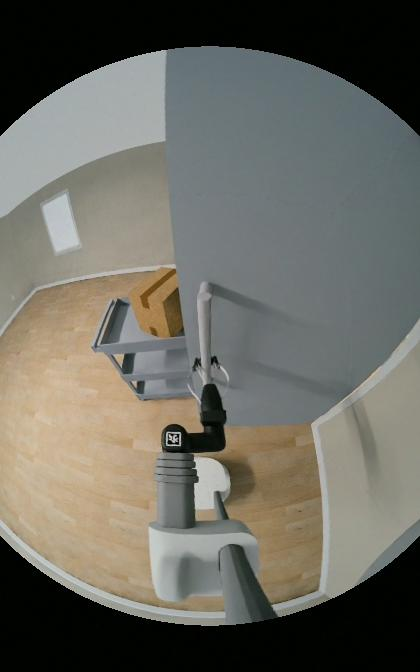

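Request:
{"name": "move", "arguments": {
  "blocking": false,
  "r1": {"base":{"translate_m":-0.6,"strafe_m":-0.08},"pace":"slow"}
}}

Request:
{"name": "wait", "arguments": {
  "seconds": 8,
  "cameras": ["r1_head_right_camera","r1_head_left_camera"]
}}

Scene clock: 394.93 s.
move: r1 moving
r1.base_odometry: x=-1.037 y=+1.869 heading=+2.851
r1.turned_by_wheels: -0.001
r1.turned_by_imu: -0.001
r1.base_tilt: forward=-1.6 right=+1.3
r1.lidar_m: 0.52 0.39 0.29 0.28 0.32 0.49 3.40 3.49 0.75 1.77 2.61 0.58
r1.base_status: translate_m moving; strafe_m moving
r1.joint_positions: lift_m=+0.915 arm_m=+0.381 wrist_yaw_rad=+0.000 wrist_pitch_rad=+1.566 wrist_roll_rad=+1.452 gripper_m=-0.037
r1.joint_status: not commanded
r1.measured_speeds: translate_m=-0.049 strafe_m=-0.007 rotate_rad=+0.000 lift_m=+0.000 arm_m=+0.000 wrist_yaw_rad=+0.000 wrist_pitch_rad=+0.000 wrist_roll_rad=+0.000
r1.motor_effort: lift_m=+15(15) arm_m=-4(4) wheel_0=-6(9) wheel_1=-9(9) wheel_2=+6(6)
r1.servo_current: wrist_yaw_rad=46(72) wrist_pitch_rad=46(52) wrist_roll_rad=52(65) gripper_m=78(78)
r1.contact_limits: lift_m 0.2
r1.hand_pose: x=+0.5534 y=-0.0874 z=+0.8051 quat_wxyz=(+0.530, +0.471, +0.527, -0.468) (m; r1's base frame)
r1.wrist_depth_mm: - 149 204 1042 1025 1008 1025 / 120 158 233 1025 1042 1008 1025 / 131 189 232 1008 1008 1042 1025 / 144 219 233 1025 1025 1025 1008 / 174 234 234 234 1008 809 798 / 197 235 186 183 1025 809 798 / 235 156 233 163 158 820 809
r2: as last shown
r2.turned_by_imu: +0.000
r2.base_tilt: forward=-0.6 right=+0.0
r2.lidar_m: 0.40 0.75 4.90 4.82 2.02 1.50 1.43 1.39 1.00 0.98 0.63 0.49
r2.motor_effort: lift_m=+21(21) arm_m=-3(4) wheel_0=+0(1) wheel_1=-6(6) wheel_2=+12(13)
r2.servo_current: wrist_yaw_rad=72(72) wrist_pitch_rad=46(52) wrist_roll_rad=46(59) gripper_m=137(143)
r2.wrist_depth_mm: - - 266 179 243 235 228 / - - 267 180 245 236 229 / - - 270 180 247 237 230 / - - 271 181 249 240 232 / - 597 274 182 251 241 233 / 878 591 183 184 179 241 236 / 496 154 500 - 251 238 236
pictures: none

Scene clock: 401.77 s.
earlier move: r1 done
r1.base_odometry: x=-0.452 y=+1.777 heading=+2.852
r1.turned_by_wheels: +0.001
r1.turned_by_imu: +0.003
r1.base_tilt: forward=-1.6 right=+1.3
r1.lidar_m: 0.50 0.55 0.44 0.45 2.45 2.84 2.77 2.92 2.49 0.51 0.52 0.57
r1.base_status: done
r1.joint_positions: lift_m=+0.915 arm_m=+0.381 wrist_yaw_rad=+0.000 wrist_pitch_rad=+1.567 wrist_roll_rad=+1.452 gripper_m=-0.037
r1.joint_status: not commanded
r1.measured_speeds: all 0
r1.motor_effort: lift_m=+15(15) arm_m=-4(4) wheel_0=-1(9) wheel_1=-1(9) wheel_2=+6(10)
r1.servo_current: wrist_yaw_rad=46(72) wrist_pitch_rad=33(59) wrist_roll_rad=59(72) gripper_m=78(78)
r1.contact_limits: lift_m 0.2
r1.hand_pose: x=+0.5529 y=-0.0874 z=+0.8051 quat_wxyz=(+0.530, +0.470, +0.528, -0.468) (m; r1's base frame)
r1.wrist_depth_mm: - 150 218 1025 1042 1025 788 / 116 156 233 1008 1025 1025 1025 / 126 185 233 1025 1008 1025 1025 / 137 216 233 1025 1008 1008 1025 / 161 233 232 233 1008 798 798 / 179 235 192 188 182 820 809 / 207 153 233 163 1008 798 820
r2.base_odometry: x=-2.429 y=-2.527 heading=-0.489
r2.turned_by_wheels: +0.000
r2.turned_by_imu: +0.001
r2.base_tilt: forward=-0.7 right=+0.0
r2.lidar_m: 0.42 3.49 4.89 4.81 1.99 1.50 1.42 1.36 1.02 0.96 0.65 0.49
r2.base_status: not commanded
r2.joint_positions: lift_m=+0.880 arm_m=+0.000 wrist_yaw_rad=+0.008 wrist_pitch_rad=+0.008 wrist_roll_rad=+0.000 gripper_m=-0.028
r2.joint_status: not commanded
r2.measured_speeds: all 0
r2.motor_effort: lift_m=+21(21) arm_m=-4(4) wheel_0=+0(1) wheel_1=-6(6) wheel_2=+12(13)
r2.servo_current: wrist_yaw_rad=65(72) wrist_pitch_rad=52(59) wrist_roll_rad=46(59) gripper_m=143(156)
r2.hand_pose: x=+0.4600 y=-0.0852 z=+1.0558 quat_wxyz=(+1.000, +0.000, +0.004, +0.004) (m; r2's base frame)
r2.wrist_depth_mm: - - 266 180 243 235 227 / - - 268 179 246 235 229 / - - 270 180 247 236 230 / - - 272 181 249 240 232 / - - 272 182 251 242 232 / - - 184 184 178 240 236 / - 160 1983 - 251 238 236
wait: 6.83 of 8 s (r1 has come to rest)
pictures: r1_head_left_camera, r1_head_right_camera
Images, in order (width x height): r1_head_left_camera 420x672, r1_head_right_camera 420x672.

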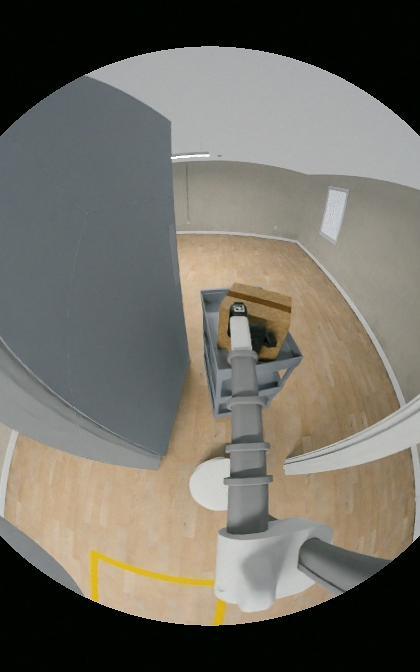

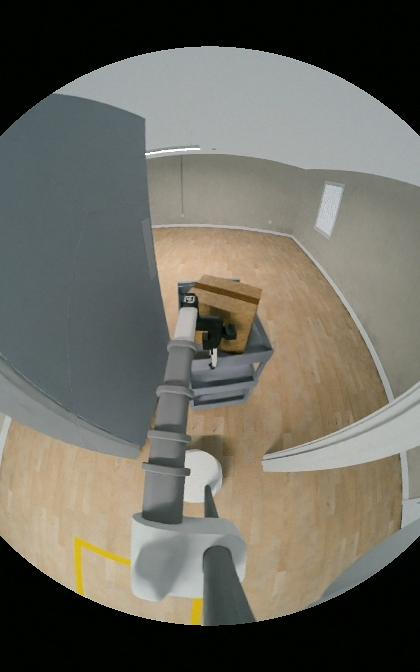

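Request:
{"name": "move", "arguments": {
  "blocking": false,
  "r1": {"base":{"translate_m":-0.3,"strafe_m":0.12},"pace":"slow"}
}}

Request:
{"name": "wait", "arguments": {
  "seconds": 5,
  "cameras": ["r1_head_right_camera","r1_head_left_camera","r1_wrist_camera"]
}}

Scene clock: 408.97 s.
move: r1 moving
r1.base_odometry: x=-0.441 y=+1.768 heading=+2.852
r1.turned_by_wheels: +0.000
r1.turned_by_imu: +0.000
r1.base_tilt: forward=-1.6 right=+1.3
r1.lidar_m: 0.51 0.54 0.44 0.45 2.45 2.84 2.74 2.91 2.50 0.50 0.55 0.56
r1.base_status: translate_m moving; strafe_m moving
r1.joint_positions: lift_m=+0.915 arm_m=+0.381 wrist_yaw_rad=+0.000 wrist_pitch_rad=+1.566 wrist_roll_rad=+1.452 gripper_m=-0.037
r1.joint_status: not commanded
r1.measured_speeds: translate_m=-0.048 strafe_m=+0.019 rotate_rad=-0.002 lift_m=+0.000 arm_m=+0.000 wrist_yaw_rad=+0.000 wrist_pitch_rad=-0.001 wrist_roll_rad=+0.000
r1.motor_effort: lift_m=+15(15) arm_m=-3(4) wheel_0=-6(6) wheel_1=-2(4) wheel_2=+10(10)
r1.servo_current: wrist_yaw_rad=52(65) wrist_pitch_rad=46(52) wrist_roll_rad=33(59) gripper_m=65(78)
r1.contact_limits: lift_m 0.2
r1.hand_pose: x=+0.5533 y=-0.0874 z=+0.8051 quat_wxyz=(+0.530, +0.470, +0.528, -0.468) (m; r1's base frame)
r1.wrist_depth_mm: - 154 206 1008 1025 1025 798 / 122 163 233 1008 1025 1008 991 / 135 189 234 1008 1025 1008 1008 / 143 220 233 1025 1008 1025 1008 / 170 233 234 1025 1025 809 798 / 187 233 187 185 1042 820 809 / 217 150 232 163 165 798 809
r2: as last shown
r2.turned_by_imu: +0.000
r2.base_tilt: forward=-0.6 right=+0.1
r2.lidar_m: 0.39 3.47 4.88 4.82 2.00 1.50 1.45 1.36 1.00 0.97 0.65 0.50
r2.servo_current: wrist_yaw_rad=46(59) wrist_pitch_rad=52(52) wrist_roll_rad=52(65) gripper_m=143(143)
r2.wrist_depth_mm: - - 265 178 243 235 227 / - - 268 180 246 236 228 / - - 270 181 248 236 230 / - - 272 182 249 238 232 / - - 273 183 250 241 234 / - - 183 184 179 240 234 / - 159 1921 - 252 238 236
pictures: none

Scene clock: 412.90 s.
earlier move: r1 done
r1.base_odometry: x=-0.199 y=+1.576 heading=+2.851
r1.turned_by_wheels: -0.001
r1.turned_by_imu: -0.002
r1.base_tilt: forward=-1.6 right=+1.3
r1.lidar_m: 0.53 0.50 0.48 1.53 2.33 2.53 2.43 2.61 2.60 1.24 0.74 0.54
r1.base_status: done
r1.joint_positions: lift_m=+0.915 arm_m=+0.381 wrist_yaw_rad=+0.000 wrist_pitch_rad=+1.568 wrist_roll_rad=+1.452 gripper_m=-0.037
r1.joint_status: not commanded
r1.measured_speeds: all 0
r1.motor_effort: lift_m=+15(15) arm_m=-4(4) wheel_0=-7(12) wheel_1=-4(7) wheel_2=+0(10)
r1.servo_current: wrist_yaw_rad=59(78) wrist_pitch_rad=46(52) wrist_roll_rad=33(72) gripper_m=65(78)
r1.contact_limits: lift_m 0.2
r1.hand_pose: x=+0.5527 y=-0.0874 z=+0.8051 quat_wxyz=(+0.530, +0.470, +0.528, -0.469) (m; r1's base frame)
r1.wrist_depth_mm: - 131 187 232 1025 1025 1025 / 115 151 228 234 1025 1042 1025 / 123 175 234 234 1025 1025 1008 / 139 217 234 234 1025 1042 831 / 167 234 233 234 1025 809 809 / 202 233 183 195 180 809 820 / 231 152 233 163 1025 132 809
r2.base_odometry: x=-2.429 y=-2.527 heading=-0.489
r2.turned_by_wheels: +0.000
r2.turned_by_imu: +0.001
r2.base_tilt: forward=-0.6 right=+0.0
r2.lidar_m: 0.40 3.47 4.88 4.81 2.00 1.50 1.44 1.35 1.02 0.98 0.62 0.50
r2.base_status: not commanded
r2.joint_positions: lift_m=+0.880 arm_m=+0.000 wrist_yaw_rad=+0.008 wrist_pitch_rad=+0.008 wrist_roll_rad=+0.000 gripper_m=-0.028
r2.joint_status: not commanded
r2.measured_speeds: all 0
r2.motor_effort: lift_m=+21(21) arm_m=-4(4) wheel_0=+0(1) wheel_1=-6(6) wheel_2=+12(13)
r2.servo_current: wrist_yaw_rad=52(72) wrist_pitch_rad=52(59) wrist_roll_rad=39(65) gripper_m=137(150)
r2.hand_pose: x=+0.4600 y=-0.0852 z=+1.0558 quat_wxyz=(+1.000, +0.000, +0.004, +0.004) (m; r2's base frame)
r2.wrist_depth_mm: - - 265 179 243 234 227 / - - 268 180 245 236 228 / - - 270 180 247 236 229 / - - 271 181 248 239 232 / - - 273 183 251 240 233 / - - 183 184 179 239 236 / - 160 1921 - 251 239 236
wait: 3.93 of 5 s (r1 has come to rest)
pictures: r1_head_left_camera, r1_head_right_camera, r1_wrist_camera
Images, in order (width x height): r1_head_left_camera 420x672, r1_head_right_camera 420x672, r1_wrist_camera 616x392.

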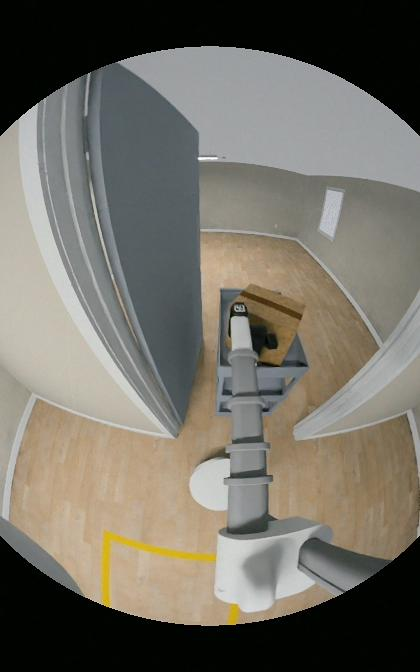

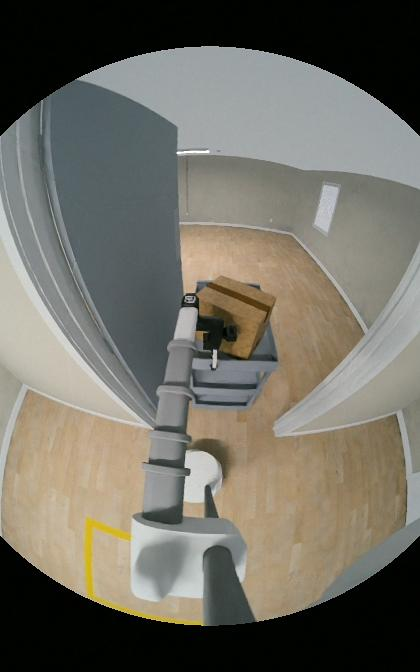

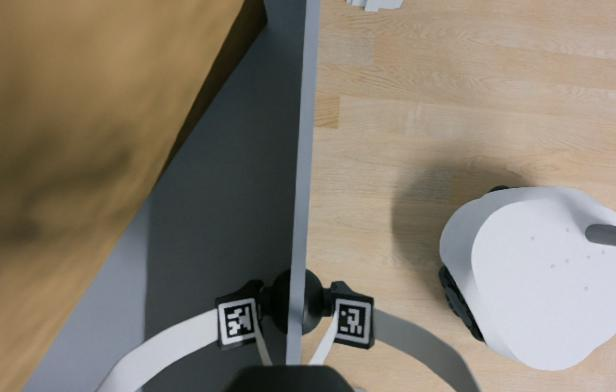

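Request:
{"name": "move", "arguments": {
  "blocking": false,
  "r1": {"base":{"translate_m":-0.3,"strafe_m":0.05},"pace":"slow"}
}}

Request:
{"name": "wait", "arguments": {
  "seconds": 5,
  "cameras": ["r1_head_right_camera","r1_head_left_camera","r1_head_camera"]
}}

Scene clock: 416.90 s.
move: r1 moving
r1.base_odometry: x=-0.188 y=+1.570 heading=+2.850
r1.turned_by_wheels: -0.001
r1.turned_by_imu: -0.001
r1.base_tilt: forward=-1.6 right=+1.3
r1.lidar_m: 0.51 0.51 0.49 1.58 2.33 2.52 2.40 2.57 2.59 1.31 0.73 0.55
r1.base_status: translate_m moving; strafe_m moving
r1.joint_positions: lift_m=+0.915 arm_m=+0.381 wrist_yaw_rad=+0.000 wrist_pitch_rad=+1.568 wrist_roll_rad=+1.452 gripper_m=-0.037
r1.joint_status: not commanded
r1.measured_speeds: translate_m=-0.048 strafe_m=+0.008 rotate_rad=+0.001 lift_m=+0.000 arm_m=+0.000 wrist_yaw_rad=+0.000 wrist_pitch_rad=-0.001 wrist_roll_rad=+0.000
r1.motor_effort: lift_m=+15(15) arm_m=-3(4) wheel_0=-11(12) wheel_1=-5(6) wheel_2=+3(4)
r1.servo_current: wrist_yaw_rad=46(59) wrist_pitch_rad=39(46) wrist_roll_rad=26(59) gripper_m=72(78)
r1.contact_limits: lift_m 0.2
r1.hand_pose: x=+0.5527 y=-0.0874 z=+0.8051 quat_wxyz=(+0.530, +0.470, +0.528, -0.469) (m; r1's base frame)
r1.wrist_depth_mm: 104 132 185 233 1025 1008 1008 / 119 153 226 233 1008 1008 1008 / 127 179 233 233 1008 1025 1025 / 144 224 233 232 1042 1025 1025 / 178 234 234 234 1008 809 809 / 213 233 185 186 180 820 798 / 234 155 232 163 1025 809 809
r2: as last shown
r2.turned_by_imu: +0.000
r2.base_tilt: forward=-0.6 right=+0.1
r2.lidar_m: 0.40 3.47 4.88 4.81 1.99 1.48 1.42 1.36 1.02 0.98 0.64 0.49
r2.motor_effort: lift_m=+21(21) arm_m=-4(4) wheel_0=+0(0) wheel_1=-5(6) wheel_2=+12(13)
r2.servo_current: wrist_yaw_rad=59(59) wrist_pitch_rad=52(59) wrist_roll_rad=46(52) gripper_m=143(150)
r2.wrist_depth_mm: - - 265 179 242 235 227 / - - 267 180 245 236 229 / - - 268 181 247 236 230 / - - 271 182 248 239 232 / - - 273 182 250 241 233 / - - 183 185 179 241 235 / - 159 1983 - 252 239 237
pictures: none

Scene clock: 420.70 s.
earlier move: r1 done
r1.base_odometry: x=+0.074 y=+1.442 heading=+2.851
r1.turned_by_wheels: +0.001
r1.turned_by_imu: +0.002
r1.base_tilt: forward=-1.6 right=+1.3
r1.lidar_m: 0.51 0.69 0.91 2.18 2.30 2.22 2.13 2.28 2.62 2.27 0.93 0.55
r1.base_status: done
r1.joint_positions: lift_m=+0.915 arm_m=+0.381 wrist_yaw_rad=+0.000 wrist_pitch_rad=+1.568 wrist_roll_rad=+1.452 gripper_m=-0.037
r1.joint_status: not commanded
r1.measured_speeds: all 0
r1.motor_effort: lift_m=+15(15) arm_m=-4(4) wheel_0=-2(13) wheel_1=-2(6) wheel_2=+5(9)
r1.servo_current: wrist_yaw_rad=46(72) wrist_pitch_rad=46(52) wrist_roll_rad=26(65) gripper_m=72(78)
r1.contact_limits: lift_m 0.2
r1.hand_pose: x=+0.5527 y=-0.0874 z=+0.8051 quat_wxyz=(+0.530, +0.470, +0.528, -0.469) (m; r1's base frame)
r1.wrist_depth_mm: - 119 160 231 1008 1008 1042 / 108 138 214 232 1025 1008 1025 / 121 168 232 232 1008 1025 1025 / 138 223 233 233 1042 976 809 / 179 232 232 233 1025 809 809 / 232 233 203 188 1042 820 809 / 233 155 233 162 178 809 809
r2.base_odometry: x=-2.429 y=-2.527 heading=-0.489
r2.turned_by_wheels: +0.000
r2.turned_by_imu: +0.001
r2.base_tilt: forward=-0.6 right=+0.1
r2.lidar_m: 0.42 3.48 4.87 4.80 1.97 1.49 1.44 1.37 1.01 0.97 0.62 0.49
r2.base_status: not commanded
r2.joint_positions: lift_m=+0.880 arm_m=+0.000 wrist_yaw_rad=+0.008 wrist_pitch_rad=+0.008 wrist_roll_rad=+0.000 gripper_m=-0.028
r2.joint_status: not commanded
r2.measured_speeds: all 0
r2.motor_effort: lift_m=+21(21) arm_m=-4(4) wheel_0=+0(1) wheel_1=-6(6) wheel_2=+12(13)
r2.servo_current: wrist_yaw_rad=65(72) wrist_pitch_rad=52(59) wrist_roll_rad=52(65) gripper_m=137(150)
r2.hand_pose: x=+0.4600 y=-0.0852 z=+1.0558 quat_wxyz=(+1.000, +0.000, +0.004, +0.004) (m; r2's base frame)
r2.wrist_depth_mm: - - 266 179 243 235 227 / - - 267 179 246 236 229 / - - 268 180 247 236 230 / - - 271 182 249 238 231 / - - 273 182 250 241 232 / - - 183 184 178 241 235 / - 159 1863 - 252 239 235
wait: 3.80 of 5 s (r1 has come to rest)
pictures: r1_head_camera, r1_head_left_camera, r1_head_right_camera
Images, in order (width x height): r1_head_camera 420x560, r1_head_left_camera 420x672, r1_head_right_camera 420x672.

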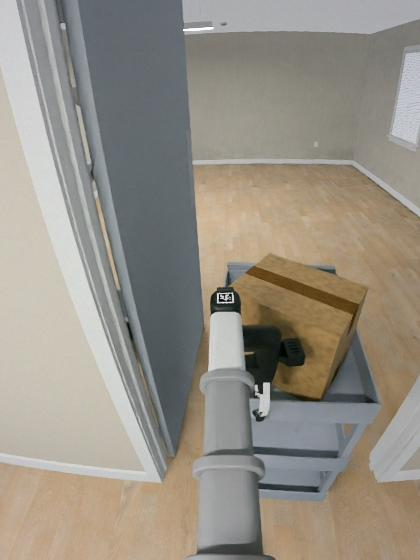

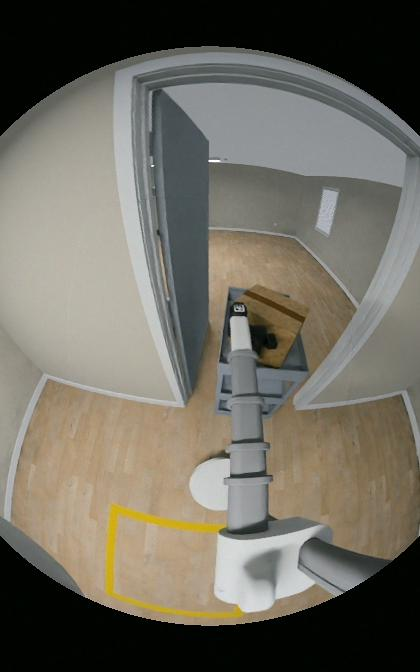

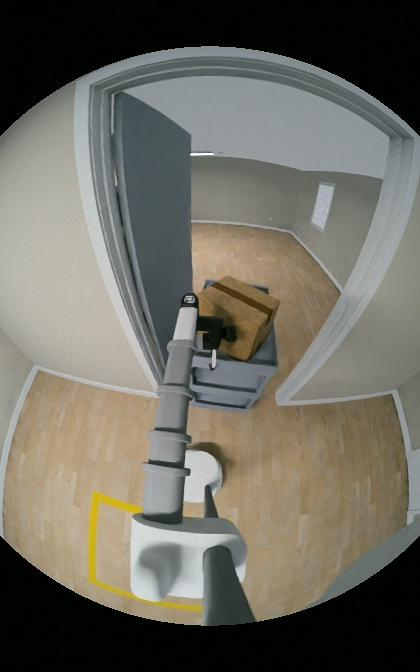

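Request:
{"name": "move", "arguments": {
  "blocking": false,
  "r1": {"base":{"translate_m":-0.35,"strafe_m":0.08},"pace":"slow"}
}}

Request:
{"name": "wait", "arguments": {
  "seconds": 5.5,
  "cameras": ["r1_head_right_camera","r1_head_camera"]
}}

Scene clock: 427.80 s.
move: r1 moving
r1.base_odometry: x=+0.085 y=+1.436 heading=+2.851
r1.turned_by_wheels: +0.000
r1.turned_by_imu: +0.000
r1.base_tilt: forward=-1.5 right=+1.3
r1.lidar_m: 0.53 0.72 0.93 2.16 2.29 2.20 2.13 2.28 2.63 2.31 0.93 0.55
r1.base_status: translate_m moving; strafe_m moving
r1.joint_positions: lift_m=+0.915 arm_m=+0.381 wrist_yaw_rad=+0.000 wrist_pitch_rad=+1.566 wrist_roll_rad=+1.452 gripper_m=-0.037
r1.joint_status: not commanded
r1.measured_speeds: translate_m=-0.048 strafe_m=+0.011 rotate_rad=+0.000 lift_m=+0.000 arm_m=+0.000 wrist_yaw_rad=+0.000 wrist_pitch_rad=-0.015 wrist_roll_rad=+0.000
r1.motor_effort: lift_m=+15(15) arm_m=-4(4) wheel_0=-6(6) wheel_1=-3(5) wheel_2=+7(9)
r1.servo_current: wrist_yaw_rad=46(52) wrist_pitch_rad=39(46) wrist_roll_rad=59(59) gripper_m=72(78)
r1.contact_limits: lift_m 0.2
r1.hand_pose: x=+0.5533 y=-0.0874 z=+0.8051 quat_wxyz=(+0.530, +0.470, +0.528, -0.468) (m; r1's base frame)
r1.wrist_depth_mm: - 121 161 232 1025 1025 1025 / 111 144 212 232 991 1025 991 / 126 176 232 233 1008 1025 1008 / 151 227 233 232 1025 1008 1008 / 190 234 233 234 1008 809 809 / 233 233 187 187 1025 809 820 / 234 152 233 163 176 809 809
r2: as last shown
r2.turned_by_imu: +0.000
r2.base_tilt: forward=-0.6 right=+0.0
r2.lidar_m: 0.41 3.45 4.84 4.82 2.00 1.49 1.44 1.38 1.02 0.99 0.63 0.49
r2.motor_effort: lift_m=+21(21) arm_m=-4(4) wheel_0=+0(1) wheel_1=-6(6) wheel_2=+13(13)
r2.servo_current: wrist_yaw_rad=65(65) wrist_pitch_rad=52(52) wrist_roll_rad=39(52) gripper_m=143(143)
r2.wrist_depth_mm: - - 265 179 243 236 227 / - - 268 180 245 236 228 / - - 270 180 247 237 230 / - - 272 181 249 239 232 / - - 273 183 250 240 233 / - - 183 184 179 241 235 / - 160 1921 - 252 239 236
pictures: none

Scene clock: 432.13 s.
earlier move: r1 done
r1.base_odometry: x=+0.386 y=+1.265 heading=+2.850
r1.turned_by_wheels: -0.001
r1.turned_by_imu: -0.002
r1.base_tilt: forward=-1.6 right=+1.3
r1.lidar_m: 0.54 1.00 1.45 2.09 2.22 1.86 1.79 1.90 2.65 2.60 1.37 0.54
r1.base_status: done
r1.joint_positions: lift_m=+0.915 arm_m=+0.381 wrist_yaw_rad=+0.000 wrist_pitch_rad=+1.568 wrist_roll_rad=+1.452 gripper_m=-0.037
r1.joint_status: not commanded
r1.measured_speeds: all 0
r1.motor_effort: lift_m=+15(15) arm_m=-4(4) wheel_0=-9(12) wheel_1=-4(7) wheel_2=-1(9)
r1.servo_current: wrist_yaw_rad=39(72) wrist_pitch_rad=46(59) wrist_roll_rad=39(65) gripper_m=72(85)
r1.contact_limits: lift_m 0.2
r1.hand_pose: x=+0.5527 y=-0.0874 z=+0.8051 quat_wxyz=(+0.530, +0.470, +0.528, -0.469) (m; r1's base frame)
r1.wrist_depth_mm: - 122 145 215 232 1025 1025 / 108 132 200 234 1025 1008 1025 / 123 167 233 233 1025 1042 1008 / 148 224 233 233 1025 1025 809 / 202 233 232 232 1008 809 809 / 233 232 183 196 183 809 809 / 231 156 233 162 1008 135 798
r2.base_odometry: x=-2.429 y=-2.527 heading=-0.489
r2.turned_by_wheels: +0.000
r2.turned_by_imu: +0.001
r2.base_tilt: forward=-0.7 right=+0.1
r2.lidar_m: 0.41 3.45 4.90 4.81 2.01 1.48 1.44 1.36 1.02 0.98 0.65 0.49
r2.base_status: not commanded
r2.joint_positions: lift_m=+0.880 arm_m=+0.000 wrist_yaw_rad=+0.008 wrist_pitch_rad=+0.008 wrist_roll_rad=+0.000 gripper_m=-0.028
r2.joint_status: not commanded
r2.measured_speeds: all 0
r2.motor_effort: lift_m=+21(21) arm_m=-4(5) wheel_0=+0(1) wheel_1=-6(6) wheel_2=+12(13)
r2.servo_current: wrist_yaw_rad=52(72) wrist_pitch_rad=46(59) wrist_roll_rad=52(59) gripper_m=137(150)
r2.hand_pose: x=+0.4600 y=-0.0852 z=+1.0558 quat_wxyz=(+1.000, +0.000, +0.004, +0.004) (m; r2's base frame)
r2.wrist_depth_mm: - - 266 179 244 235 227 / - - 268 179 245 236 229 / - - 270 180 248 237 229 / - - 272 181 250 238 231 / - - 274 182 251 240 233 / - - 183 185 179 240 236 / - 159 1921 - 252 238 236
wait: 4.33 of 5.5 s (r1 has come to rest)
pictures: r1_head_camera, r1_head_right_camera
Images, in order (width x height): r1_head_camera 420x560, r1_head_right_camera 420x672.

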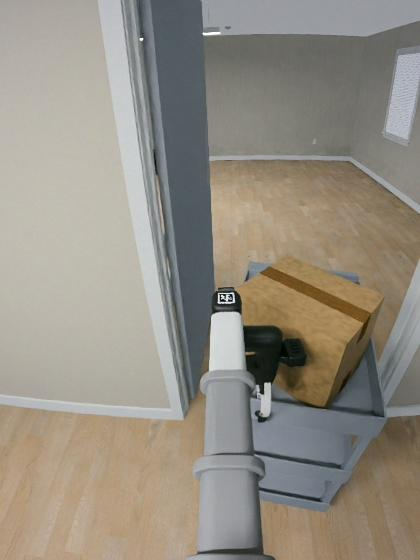

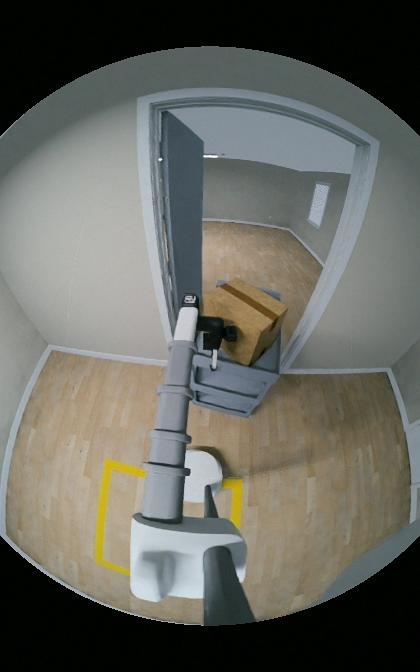

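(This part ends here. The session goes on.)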